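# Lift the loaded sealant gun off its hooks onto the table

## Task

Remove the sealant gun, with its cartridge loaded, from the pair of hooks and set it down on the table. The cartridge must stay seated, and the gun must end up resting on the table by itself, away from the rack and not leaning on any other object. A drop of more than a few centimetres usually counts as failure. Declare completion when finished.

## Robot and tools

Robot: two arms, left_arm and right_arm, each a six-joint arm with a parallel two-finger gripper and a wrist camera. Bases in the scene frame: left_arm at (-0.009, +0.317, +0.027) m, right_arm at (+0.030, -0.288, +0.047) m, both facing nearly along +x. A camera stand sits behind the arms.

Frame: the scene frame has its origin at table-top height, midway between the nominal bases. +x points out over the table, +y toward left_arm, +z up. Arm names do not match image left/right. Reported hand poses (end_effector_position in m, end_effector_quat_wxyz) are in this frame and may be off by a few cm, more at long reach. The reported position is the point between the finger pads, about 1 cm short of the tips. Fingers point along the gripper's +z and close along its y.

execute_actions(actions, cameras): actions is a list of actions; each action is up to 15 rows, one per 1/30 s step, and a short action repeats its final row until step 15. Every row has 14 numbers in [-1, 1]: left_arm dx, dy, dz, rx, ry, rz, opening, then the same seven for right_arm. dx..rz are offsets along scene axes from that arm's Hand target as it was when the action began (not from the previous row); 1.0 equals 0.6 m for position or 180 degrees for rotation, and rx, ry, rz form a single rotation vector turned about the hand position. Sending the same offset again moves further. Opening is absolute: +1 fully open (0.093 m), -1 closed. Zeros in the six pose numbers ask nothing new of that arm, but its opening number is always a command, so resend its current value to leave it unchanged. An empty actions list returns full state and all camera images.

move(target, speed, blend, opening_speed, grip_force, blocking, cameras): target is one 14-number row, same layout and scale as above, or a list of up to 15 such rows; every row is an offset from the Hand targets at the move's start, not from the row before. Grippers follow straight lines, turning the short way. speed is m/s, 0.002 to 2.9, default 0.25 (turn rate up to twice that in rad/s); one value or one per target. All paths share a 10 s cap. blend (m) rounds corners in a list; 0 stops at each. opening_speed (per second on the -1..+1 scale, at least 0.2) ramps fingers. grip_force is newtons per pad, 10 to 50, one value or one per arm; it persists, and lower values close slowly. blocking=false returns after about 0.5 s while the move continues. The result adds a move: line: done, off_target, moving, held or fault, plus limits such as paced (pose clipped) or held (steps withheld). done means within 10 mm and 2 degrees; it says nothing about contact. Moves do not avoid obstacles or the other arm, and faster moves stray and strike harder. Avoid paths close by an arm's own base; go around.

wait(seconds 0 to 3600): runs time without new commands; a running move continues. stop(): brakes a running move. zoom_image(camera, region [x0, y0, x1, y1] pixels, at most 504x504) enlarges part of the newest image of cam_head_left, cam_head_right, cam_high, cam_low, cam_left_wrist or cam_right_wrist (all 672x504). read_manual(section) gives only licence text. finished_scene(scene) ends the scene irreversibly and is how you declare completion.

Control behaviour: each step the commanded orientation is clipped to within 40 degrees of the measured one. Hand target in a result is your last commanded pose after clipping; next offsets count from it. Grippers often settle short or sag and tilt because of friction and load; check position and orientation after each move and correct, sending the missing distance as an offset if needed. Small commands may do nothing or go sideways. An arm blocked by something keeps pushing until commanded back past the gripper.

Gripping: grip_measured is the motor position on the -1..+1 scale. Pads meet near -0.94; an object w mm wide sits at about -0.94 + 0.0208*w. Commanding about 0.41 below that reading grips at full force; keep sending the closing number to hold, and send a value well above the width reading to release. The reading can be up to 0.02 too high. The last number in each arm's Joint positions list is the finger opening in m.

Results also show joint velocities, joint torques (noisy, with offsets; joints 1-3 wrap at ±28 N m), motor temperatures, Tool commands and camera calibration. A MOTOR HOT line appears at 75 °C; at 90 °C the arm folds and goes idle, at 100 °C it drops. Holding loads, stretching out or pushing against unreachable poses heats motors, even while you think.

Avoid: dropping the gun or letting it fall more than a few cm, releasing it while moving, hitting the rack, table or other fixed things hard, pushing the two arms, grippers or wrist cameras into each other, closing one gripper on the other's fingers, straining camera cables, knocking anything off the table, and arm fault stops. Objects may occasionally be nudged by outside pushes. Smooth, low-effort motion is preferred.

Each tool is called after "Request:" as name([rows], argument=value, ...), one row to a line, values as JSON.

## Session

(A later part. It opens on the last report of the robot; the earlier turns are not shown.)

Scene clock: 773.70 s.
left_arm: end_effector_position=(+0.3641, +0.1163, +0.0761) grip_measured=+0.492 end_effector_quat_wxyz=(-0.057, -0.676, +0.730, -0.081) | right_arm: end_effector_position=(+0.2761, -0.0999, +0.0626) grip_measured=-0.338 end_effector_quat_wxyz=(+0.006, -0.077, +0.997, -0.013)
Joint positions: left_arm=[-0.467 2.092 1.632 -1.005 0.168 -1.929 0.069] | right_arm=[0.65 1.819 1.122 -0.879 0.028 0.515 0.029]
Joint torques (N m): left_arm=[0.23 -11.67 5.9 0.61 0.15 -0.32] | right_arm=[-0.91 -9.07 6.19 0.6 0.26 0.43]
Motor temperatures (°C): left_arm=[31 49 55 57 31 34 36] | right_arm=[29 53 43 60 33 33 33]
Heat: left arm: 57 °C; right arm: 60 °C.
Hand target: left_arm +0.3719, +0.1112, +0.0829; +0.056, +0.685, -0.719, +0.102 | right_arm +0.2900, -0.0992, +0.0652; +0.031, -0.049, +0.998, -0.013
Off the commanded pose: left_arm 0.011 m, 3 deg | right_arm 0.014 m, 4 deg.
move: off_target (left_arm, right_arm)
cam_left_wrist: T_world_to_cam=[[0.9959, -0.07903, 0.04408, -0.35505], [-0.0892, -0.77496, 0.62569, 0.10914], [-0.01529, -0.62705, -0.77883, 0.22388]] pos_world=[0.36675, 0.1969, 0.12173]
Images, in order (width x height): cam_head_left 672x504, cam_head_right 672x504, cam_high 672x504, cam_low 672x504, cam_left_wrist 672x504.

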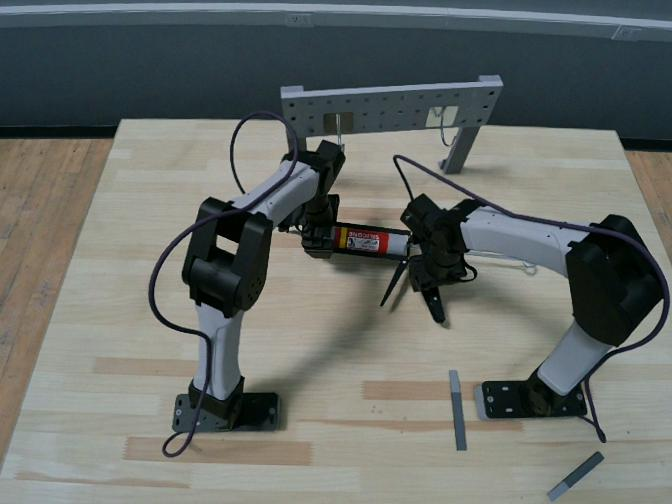

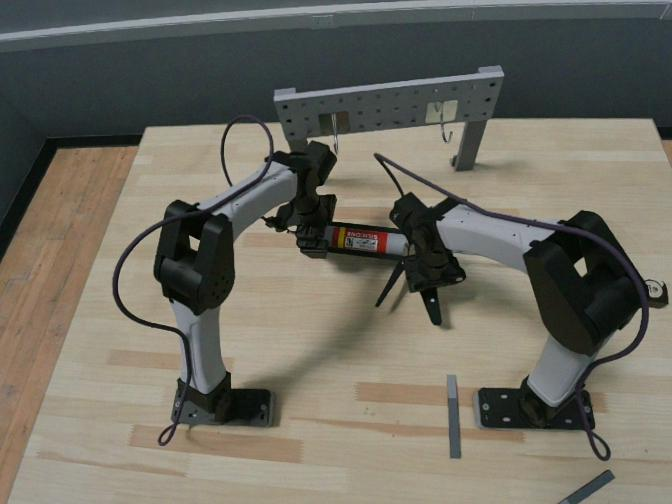

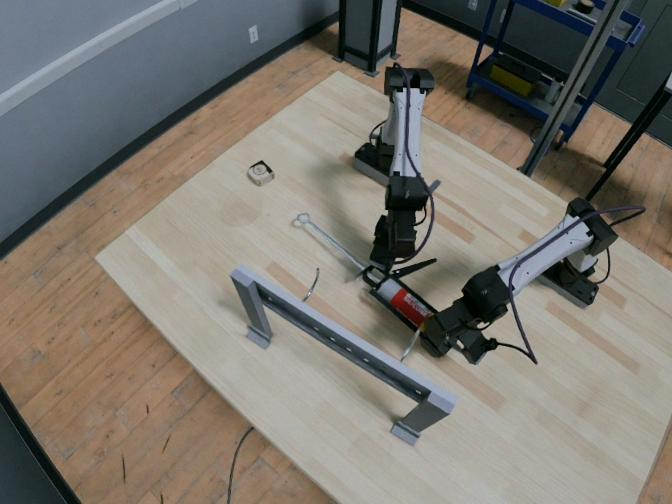

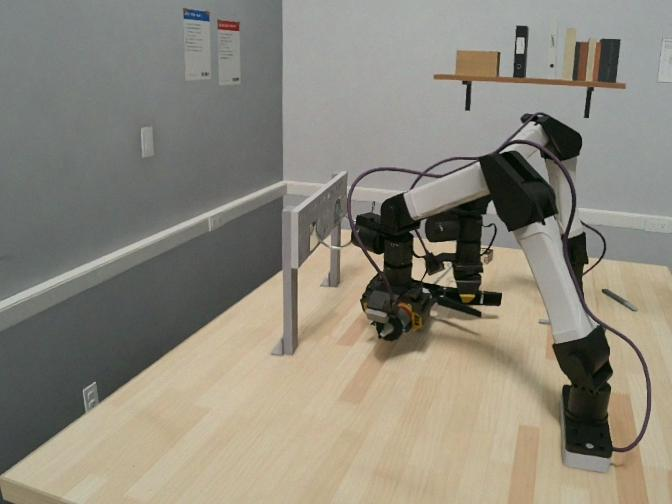

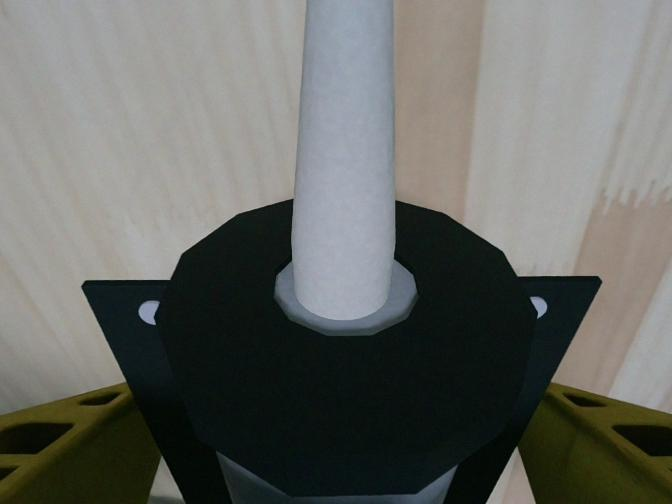

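Request:
move(target=[0, 0, -0.05, 0, 0, 0, 0.1, 0, 0, -0.05, 0, 0, 0, -0.9], speed=0.08, cameras=["cam_low", "cam_left_wrist", "cam_right_wrist"])

Request:
zoom_image(camera="cam_low", region=[340, 230, 520, 380])

Scene clock: 779.93 s.
left_arm: end_effector_position=(+0.3643, +0.1164, +0.0473) grip_measured=+0.492 end_effector_quat_wxyz=(-0.056, -0.676, +0.730, -0.082) | right_arm: end_effector_position=(+0.2764, -0.0996, +0.0327) grip_measured=-0.338 end_effector_quat_wxyz=(+0.006, -0.077, +0.997, -0.012)
Joint positions: left_arm=[-0.467 2.12 1.556 -0.898 0.167 -1.93 0.069] | right_arm=[0.65 1.877 1.063 -0.76 0.027 0.514 0.029]
Joint torques (N m): left_arm=[0.21 -11.54 5.74 0.6 0.14 -0.34] | right_arm=[-0.81 -9.21 5.72 0.63 0.23 0.48]
Motor temperatures (°C): left_arm=[31 49 54 55 31 34 36] | right_arm=[29 53 43 58 33 33 33]
Heat: left arm: 55 °C; right arm: 58 °C.
Hand target: left_arm +0.3719, +0.1111, +0.0530; +0.055, +0.685, -0.719, +0.102 | right_arm +0.2900, -0.0992, +0.0352; +0.031, -0.049, +0.998, -0.012
Off the commanded pose: left_arm 0.011 m, 3 deg | right_arm 0.014 m, 4 deg.
move: off_target (left_arm, right_arm)
cam_left_wrist: T_world_to_cam=[[0.99578, -0.07848, 0.04749, -0.35415], [-0.09089, -0.77454, 0.62596, 0.12782], [-0.01234, -0.62764, -0.77841, 0.20043]] pos_world=[0.36675, 0.197, 0.09283]
cam_right_wrist: T_world_to_cam=[[0.18571, -0.98213, 0.03064, -0.15349], [-0.89772, -0.1569, 0.41167, 0.25755], [-0.39951, -0.10396, -0.91082, 0.21389]] pos_world=[0.34517, -0.0881, 0.09349]

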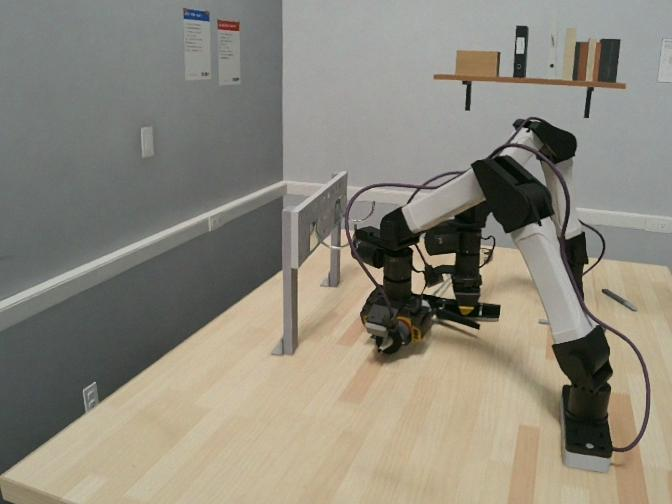

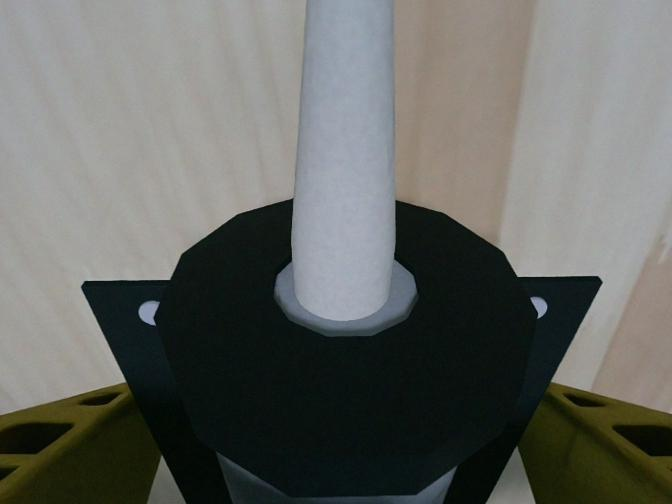

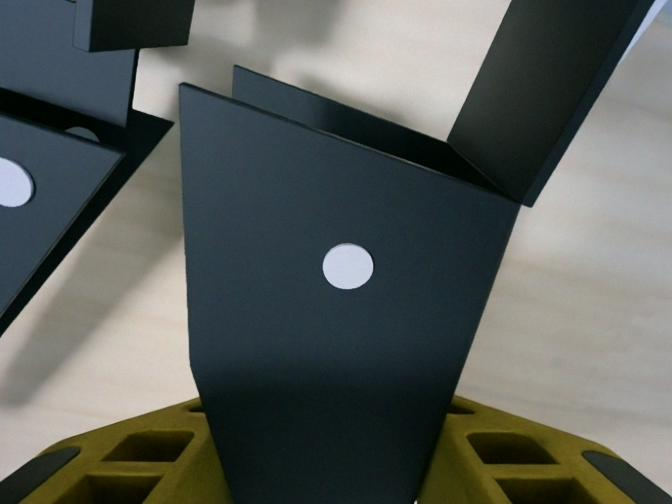

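Scaled by 2.800 from the camera's image (finer frame: 960x720).

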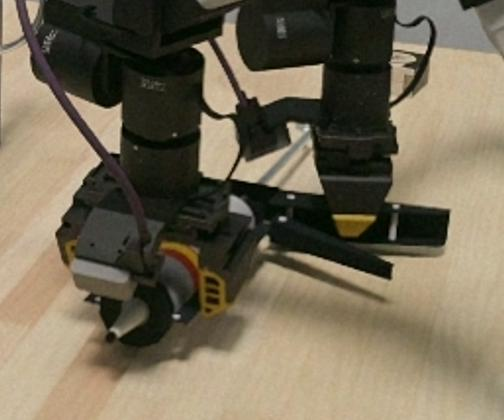

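Request:
move(target=[0, 0, -0.02, 0, 0, 0, 0.1, 0, 0, -0.02, 0, 0, 0, -0.9], speed=0.05, cameras=["cam_low"])

Request:
zoom_image(camera="cam_low", region=[340, 230, 520, 380])

Scene clock: 787.93 s.
left_arm: end_effector_position=(+0.3653, +0.1161, +0.0381) grip_measured=+0.492 end_effector_quat_wxyz=(-0.054, -0.676, +0.730, -0.085) | right_arm: end_effector_position=(+0.2772, -0.0997, +0.0231) grip_measured=-0.338 end_effector_quat_wxyz=(+0.009, -0.077, +0.997, -0.013)
Joint positions: left_arm=[-0.467 2.13 1.533 -0.858 0.166 -1.93 0.069] | right_arm=[0.65 1.897 1.045 -0.718 0.031 0.514 0.029]
Joint torques (N m): left_arm=[0.16 -10.89 5.53 0.63 0.16 -0.32] | right_arm=[-1.02 -8.69 5.26 0.7 0.19 0.46]
Motor temperatures (°C): left_arm=[31 50 54 54 31 34 36] | right_arm=[29 52 43 56 33 33 33]
Heat: left arm: 54 °C; right arm: 56 °C.
Hand target: left_arm +0.3719, +0.1112, +0.0410; +0.055, +0.685, -0.719, +0.102 | right_arm +0.2899, -0.0992, +0.0232; +0.031, -0.049, +0.998, -0.013
Off the commanded pose: left_arm 0.009 m, 3 deg | right_arm 0.013 m, 4 deg.
move: off_target (left_arm, right_arm)

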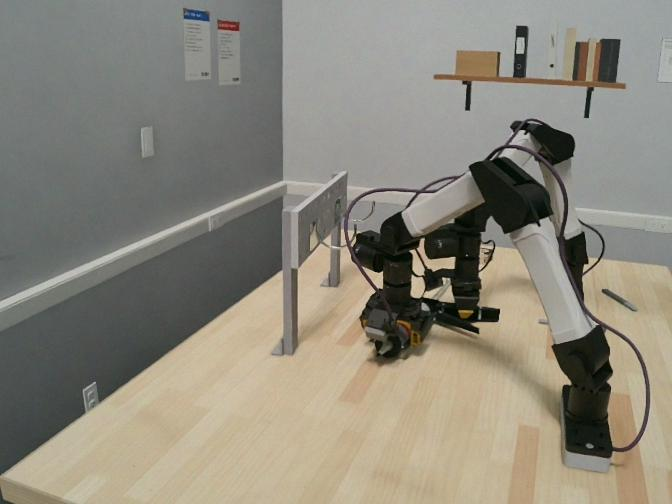

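Scaled by 2.800 from the camera's image (finer frame: 960x720).

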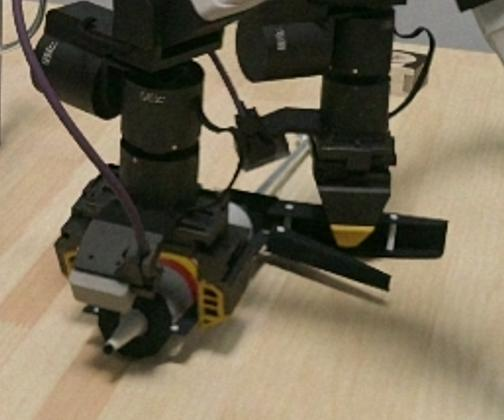

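Request:
move(target=[0, 0, -0.01, 0.0022, 0.0277, 0, 0.1, 0, 0, -0.0258, 0.0022, 0.0277, 0, -0.9], speed=0.05, cameras=["cam_low", "cam_right_wrist"])

Request:
zoom_image(camera="cam_low", region=[340, 230, 520, 380])

Scene clock: 796.53 s.
left_arm: end_effector_position=(+0.3745, +0.1143, +0.0373) grip_measured=+0.492 end_effector_quat_wxyz=(-0.059, -0.670, +0.736, -0.077) | right_arm: end_effector_position=(+0.2818, -0.1000, +0.0205) grip_measured=-0.338 end_effector_quat_wxyz=(-0.014, -0.071, +0.997, -0.009)
Joint positions: left_arm=[-0.46 2.182 1.616 -0.911 0.17 -1.905 0.069] | right_arm=[0.625 1.94 1.094 -0.758 0.001 0.501 0.029]
Joint torques (N m): left_arm=[0.55 -9.13 7.05 0.11 0.46 -0.52] | right_arm=[-1.31 -5.33 5.33 0.69 -0.05 0.27]
Motor temperatures (°C): left_arm=[31 51 53 53 31 34 36] | right_arm=[29 52 42 55 33 33 33]
Heat: left arm: 53 °C; right arm: 55 °C.
Hand target: left_arm +0.3719, +0.1112, +0.0349; -0.084, -0.689, +0.716, -0.070 | right_arm +0.2899, -0.0992, +0.0077; -0.013, -0.049, +0.999, -0.007
Off the commanded pose: left_arm 0.005 m, 4 deg | right_arm 0.015 m, 3 deg.
move: off_target (left_arm, right_arm)
cam_right_wrist: T_world_to_cam=[[0.17315, -0.98467, 0.02091, -0.15098], [-0.88251, -0.14569, 0.44715, 0.26338], [-0.43725, -0.09587, -0.89421, 0.21594]] pos_world=[0.353, -0.08959, 0.07848]

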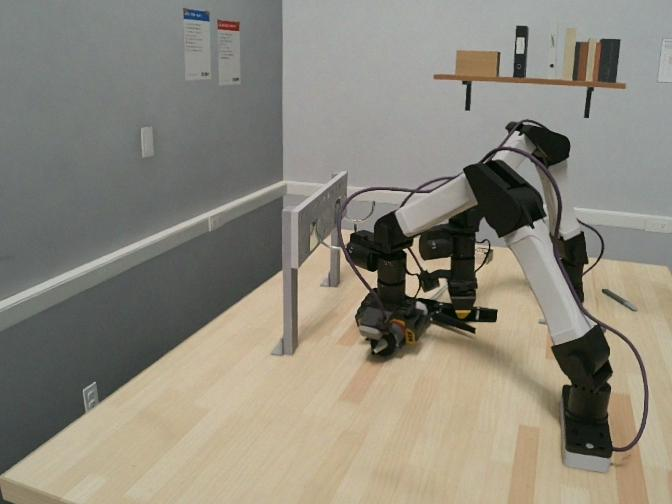

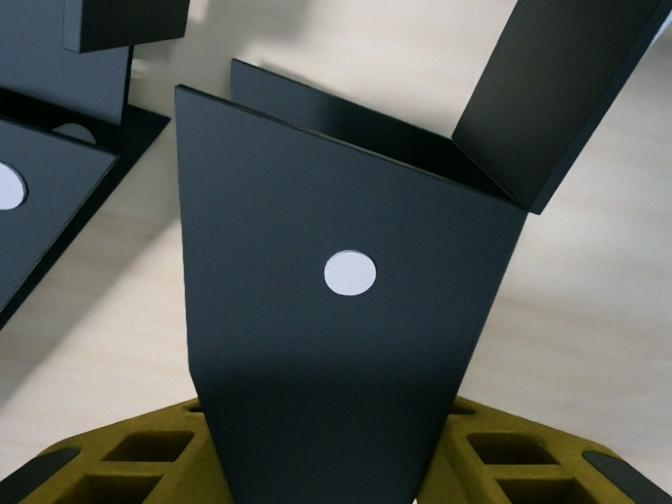

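Scaled by 2.800 from the camera's image (finer frame: 960x720).

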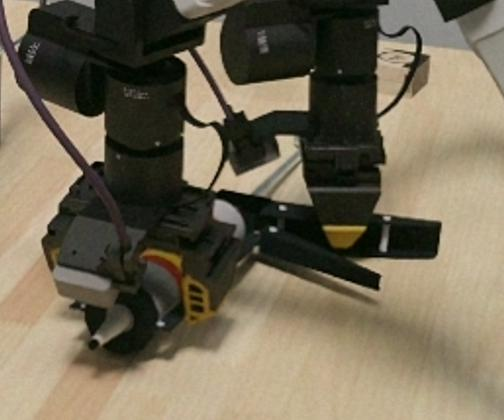

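Request:
move([
  [0, 0, 0.003, 0, 0, 0, 0.1, 0, 0, 0.0133, 0, 0, 0, -0.9],
  [0, 0, 0.003, 0, 0, 0, 1.0, 0, 0, 0.0133, 0, 0, 0, 0.15],
], speed=0.05, opening_speed=0.7, cameras=["cam_low", "cam_right_wrist", "cam_left_wrist", "cam_head_left"])

Request:
zoom_image(camera="cam_low", region=[340, 230, 520, 380])

Scene clock: 810.40 s.
left_arm: end_effector_position=(+0.3670, +0.1129, +0.0356) grip_measured=+1.000 end_effector_quat_wxyz=(-0.082, -0.684, +0.722, -0.068) | right_arm: end_effector_position=(+0.2831, -0.1010, +0.0174) grip_measured=+0.148 end_effector_quat_wxyz=(-0.018, -0.058, +0.998, -0.009)
Joint positions: left_arm=[-0.457 2.189 1.618 -0.937 0.204 -1.941 0.093] | right_arm=[0.617 1.955 1.1 -0.758 -0.004 0.519 0.052]
Joint torques (N m): left_arm=[0.31 -9.81 7.19 0.2 0.11 -0.13] | right_arm=[-0.49 -8.35 6 0.39 -0.01 0.1]
Heat: left arm: 53 °C; right arm: 54 °C.
Hand target: left_arm +0.3719, +0.1112, +0.0368; +0.084, +0.689, -0.716, +0.070 | right_arm +0.2900, -0.0992, +0.0157; -0.013, -0.049, +0.999, -0.007
Off the commanded pose: left_arm 0.005 m, 1 deg | right_arm 0.007 m, 1 deg.
move: done; target 2's new opening was sent with left_arm's hand 0.004 m and 4 deg from that target
cam_left_wrist: T_world_to_cam=[[0.99808, -0.0611, -0.01058, -0.35729], [-0.04013, -0.7665, 0.64099, 0.11253], [-0.04728, -0.63934, -0.76747, 0.20297]] pos_world=[0.37072, 0.19419, 0.07986]
cam_right_wrist: T_world_to_cam=[[0.1476, -0.98884, 0.02048, -0.14531], [-0.88186, -0.1222, 0.4554, 0.26784], [-0.44781, -0.08528, -0.89005, 0.2176]] pos_world=[0.35509, -0.0924, 0.07468]
Images, in order (width x height): cam_head_left 672x504, cam_low 672x504, cam_left_wrist 672x504, cam_right_wrist 672x504.

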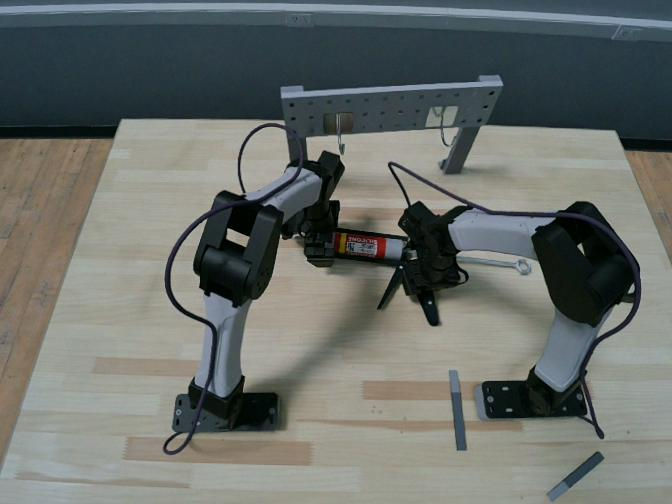

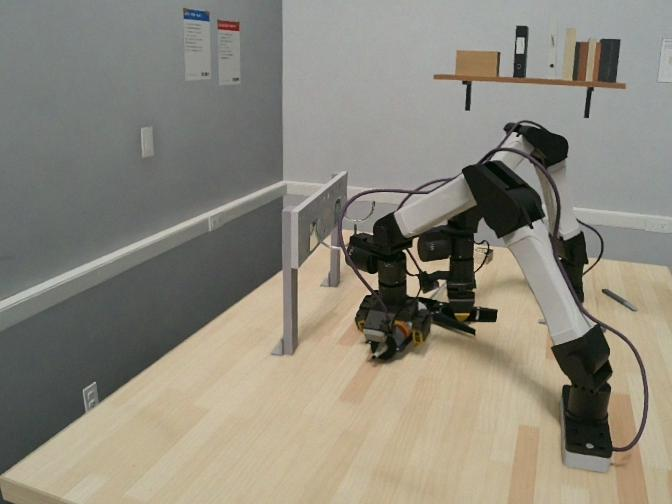

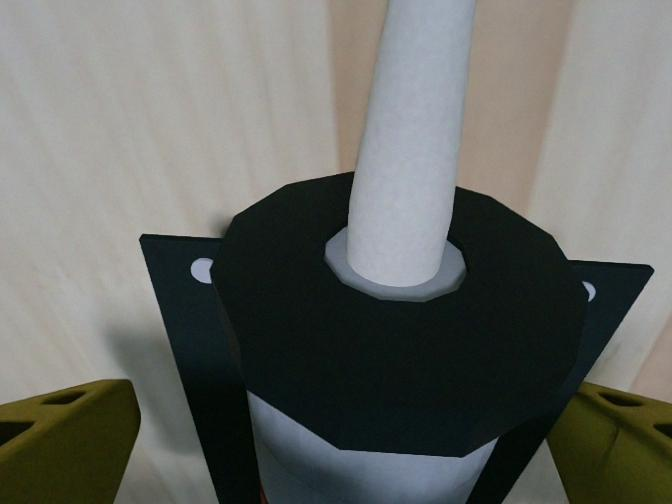

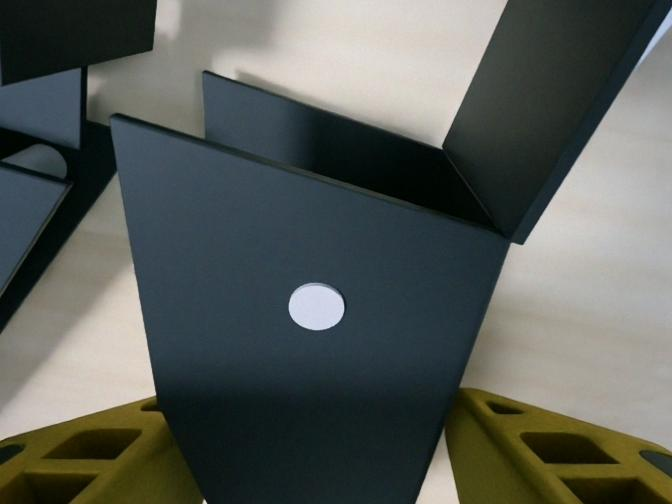

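Scaled by 2.800 from the camera's image (finer frame: 960x720).

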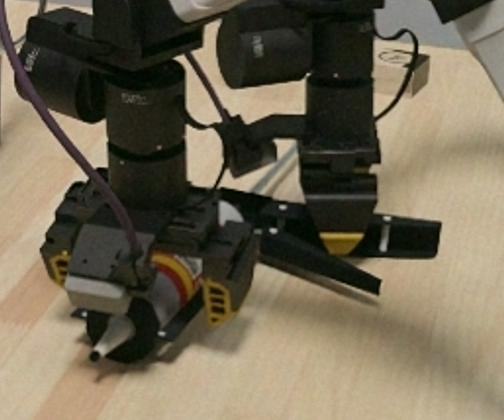

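Request:
move([
  [0.0133, 0, 0, 0, 0, 0, 1.0, 0, 0.005, 0, 0, 0, 0, 0.15],
  [0.0183, 0.035, 0.1633, 0, 0, 0, 1.0, 0.0058, 0.0083, 0.1667, 0, 0, 0, 0.15],
], speed=[0.04, 0.08], cameras=["cam_low", "cam_head_left", "cam_left_wrist", "cam_right_wrist", "cam_high"])

Scene clock: 825.93 s.
left_arm: end_effector_position=(+0.3768, +0.1331, +0.1126) grip_measured=+1.000 end_effector_quat_wxyz=(+0.094, +0.693, -0.714, +0.044) | right_arm: end_effector_position=(+0.2862, -0.0987, +0.1001) grip_measured=+0.148 end_effector_quat_wxyz=(-0.035, -0.054, +0.998, -0.021)
Joint positions: left_arm=[-0.404 2.194 1.938 -1.316 0.207 -1.904 0.093] | right_arm=[0.617 1.866 1.339 -1.127 -0.004 0.526 0.052]
Joint torques (N m): left_arm=[0.47 -14.69 7.51 0.09 0.11 0.09] | right_arm=[-0.08 -12.85 7.27 0.2 0 0.05]
Heat: left arm: 54 °C; right arm: 52 °C.
Hand target: left_arm +0.3828, +0.1322, +0.1347; +0.084, +0.689, -0.717, +0.070 | right_arm +0.2934, -0.0942, +0.1157; -0.013, -0.049, +0.999, -0.007
Off the commanded pose: left_arm 0.023 m, 3 deg | right_arm 0.018 m, 3 deg.
move: off_target (left_arm, right_arm)
cam_left_wrist: T_world_to_cam=[[0.99703, -0.04294, -0.06396, -0.36097], [0.00669, -0.77889, 0.62713, 0.0646], [-0.07675, -0.62569, -0.77629, 0.28571]] pos_world=[0.38139, 0.21359, 0.15819]
cam_right_wrist: T_world_to_cam=[[0.14178, -0.9891, 0.03985, -0.1455], [-0.86744, -0.10475, 0.48639, 0.22772], [-0.47691, -0.10353, -0.87283, 0.29769]] pos_world=[0.36014, -0.08924, 0.15487]
Images, in order (width x height): cam_head_left 672x504, cam_high 672x504, cam_low 672x504, cam_left_wrist 672x504, cam_right_wrist 672x504.

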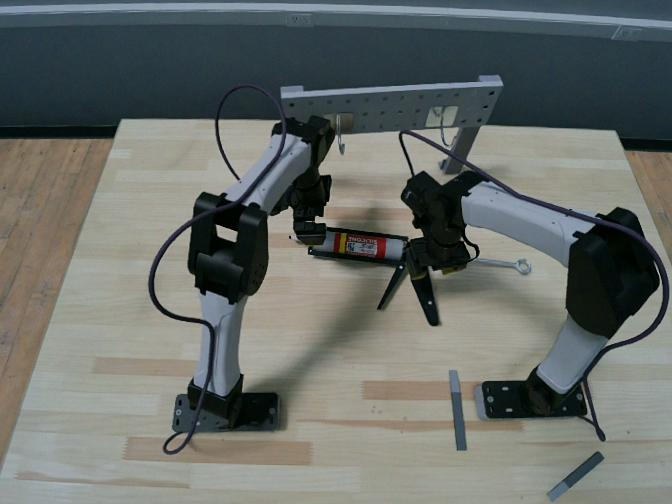

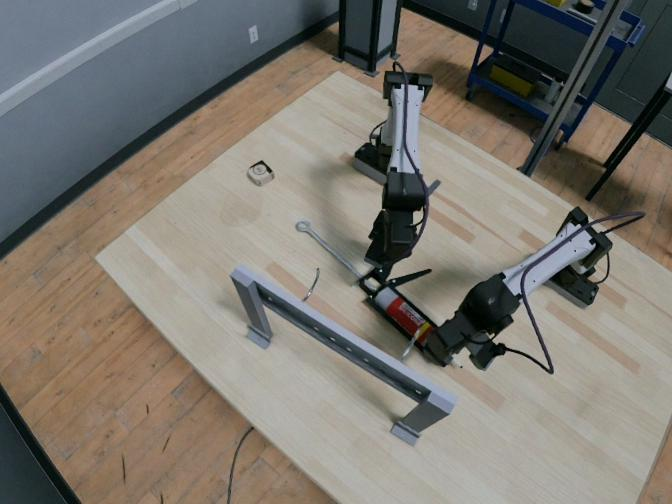

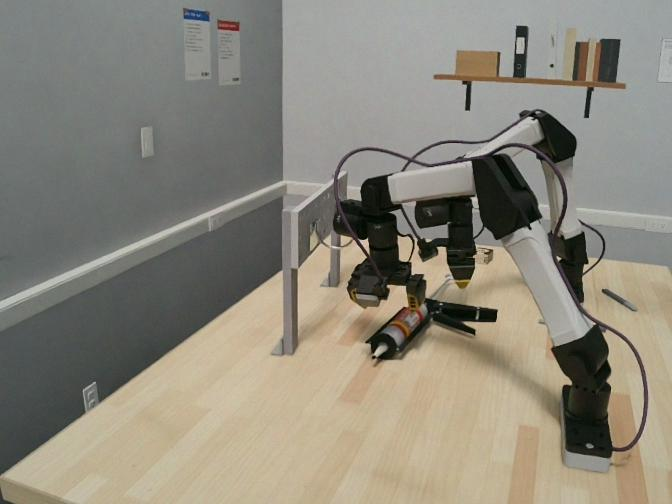

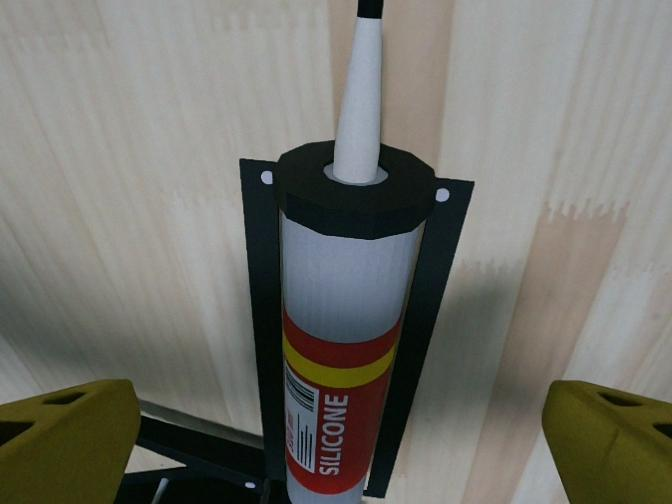

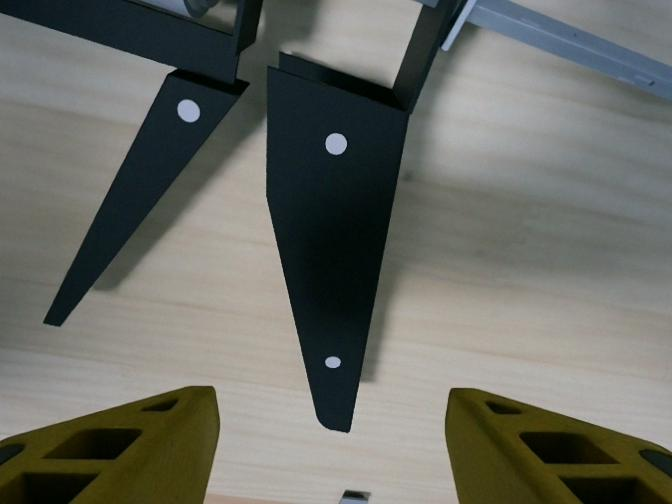

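Request:
zoom_image(camera="cam_low", region=[330, 230, 530, 380])

Scaled by 2.520 from the camera's image (finer frame: 960x720).

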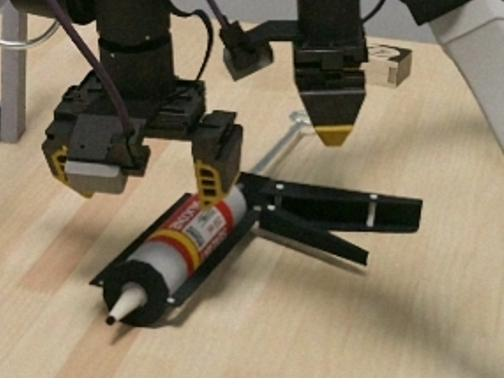

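Request:
finished_scene(scene=1)

The scene is finished: the task was done.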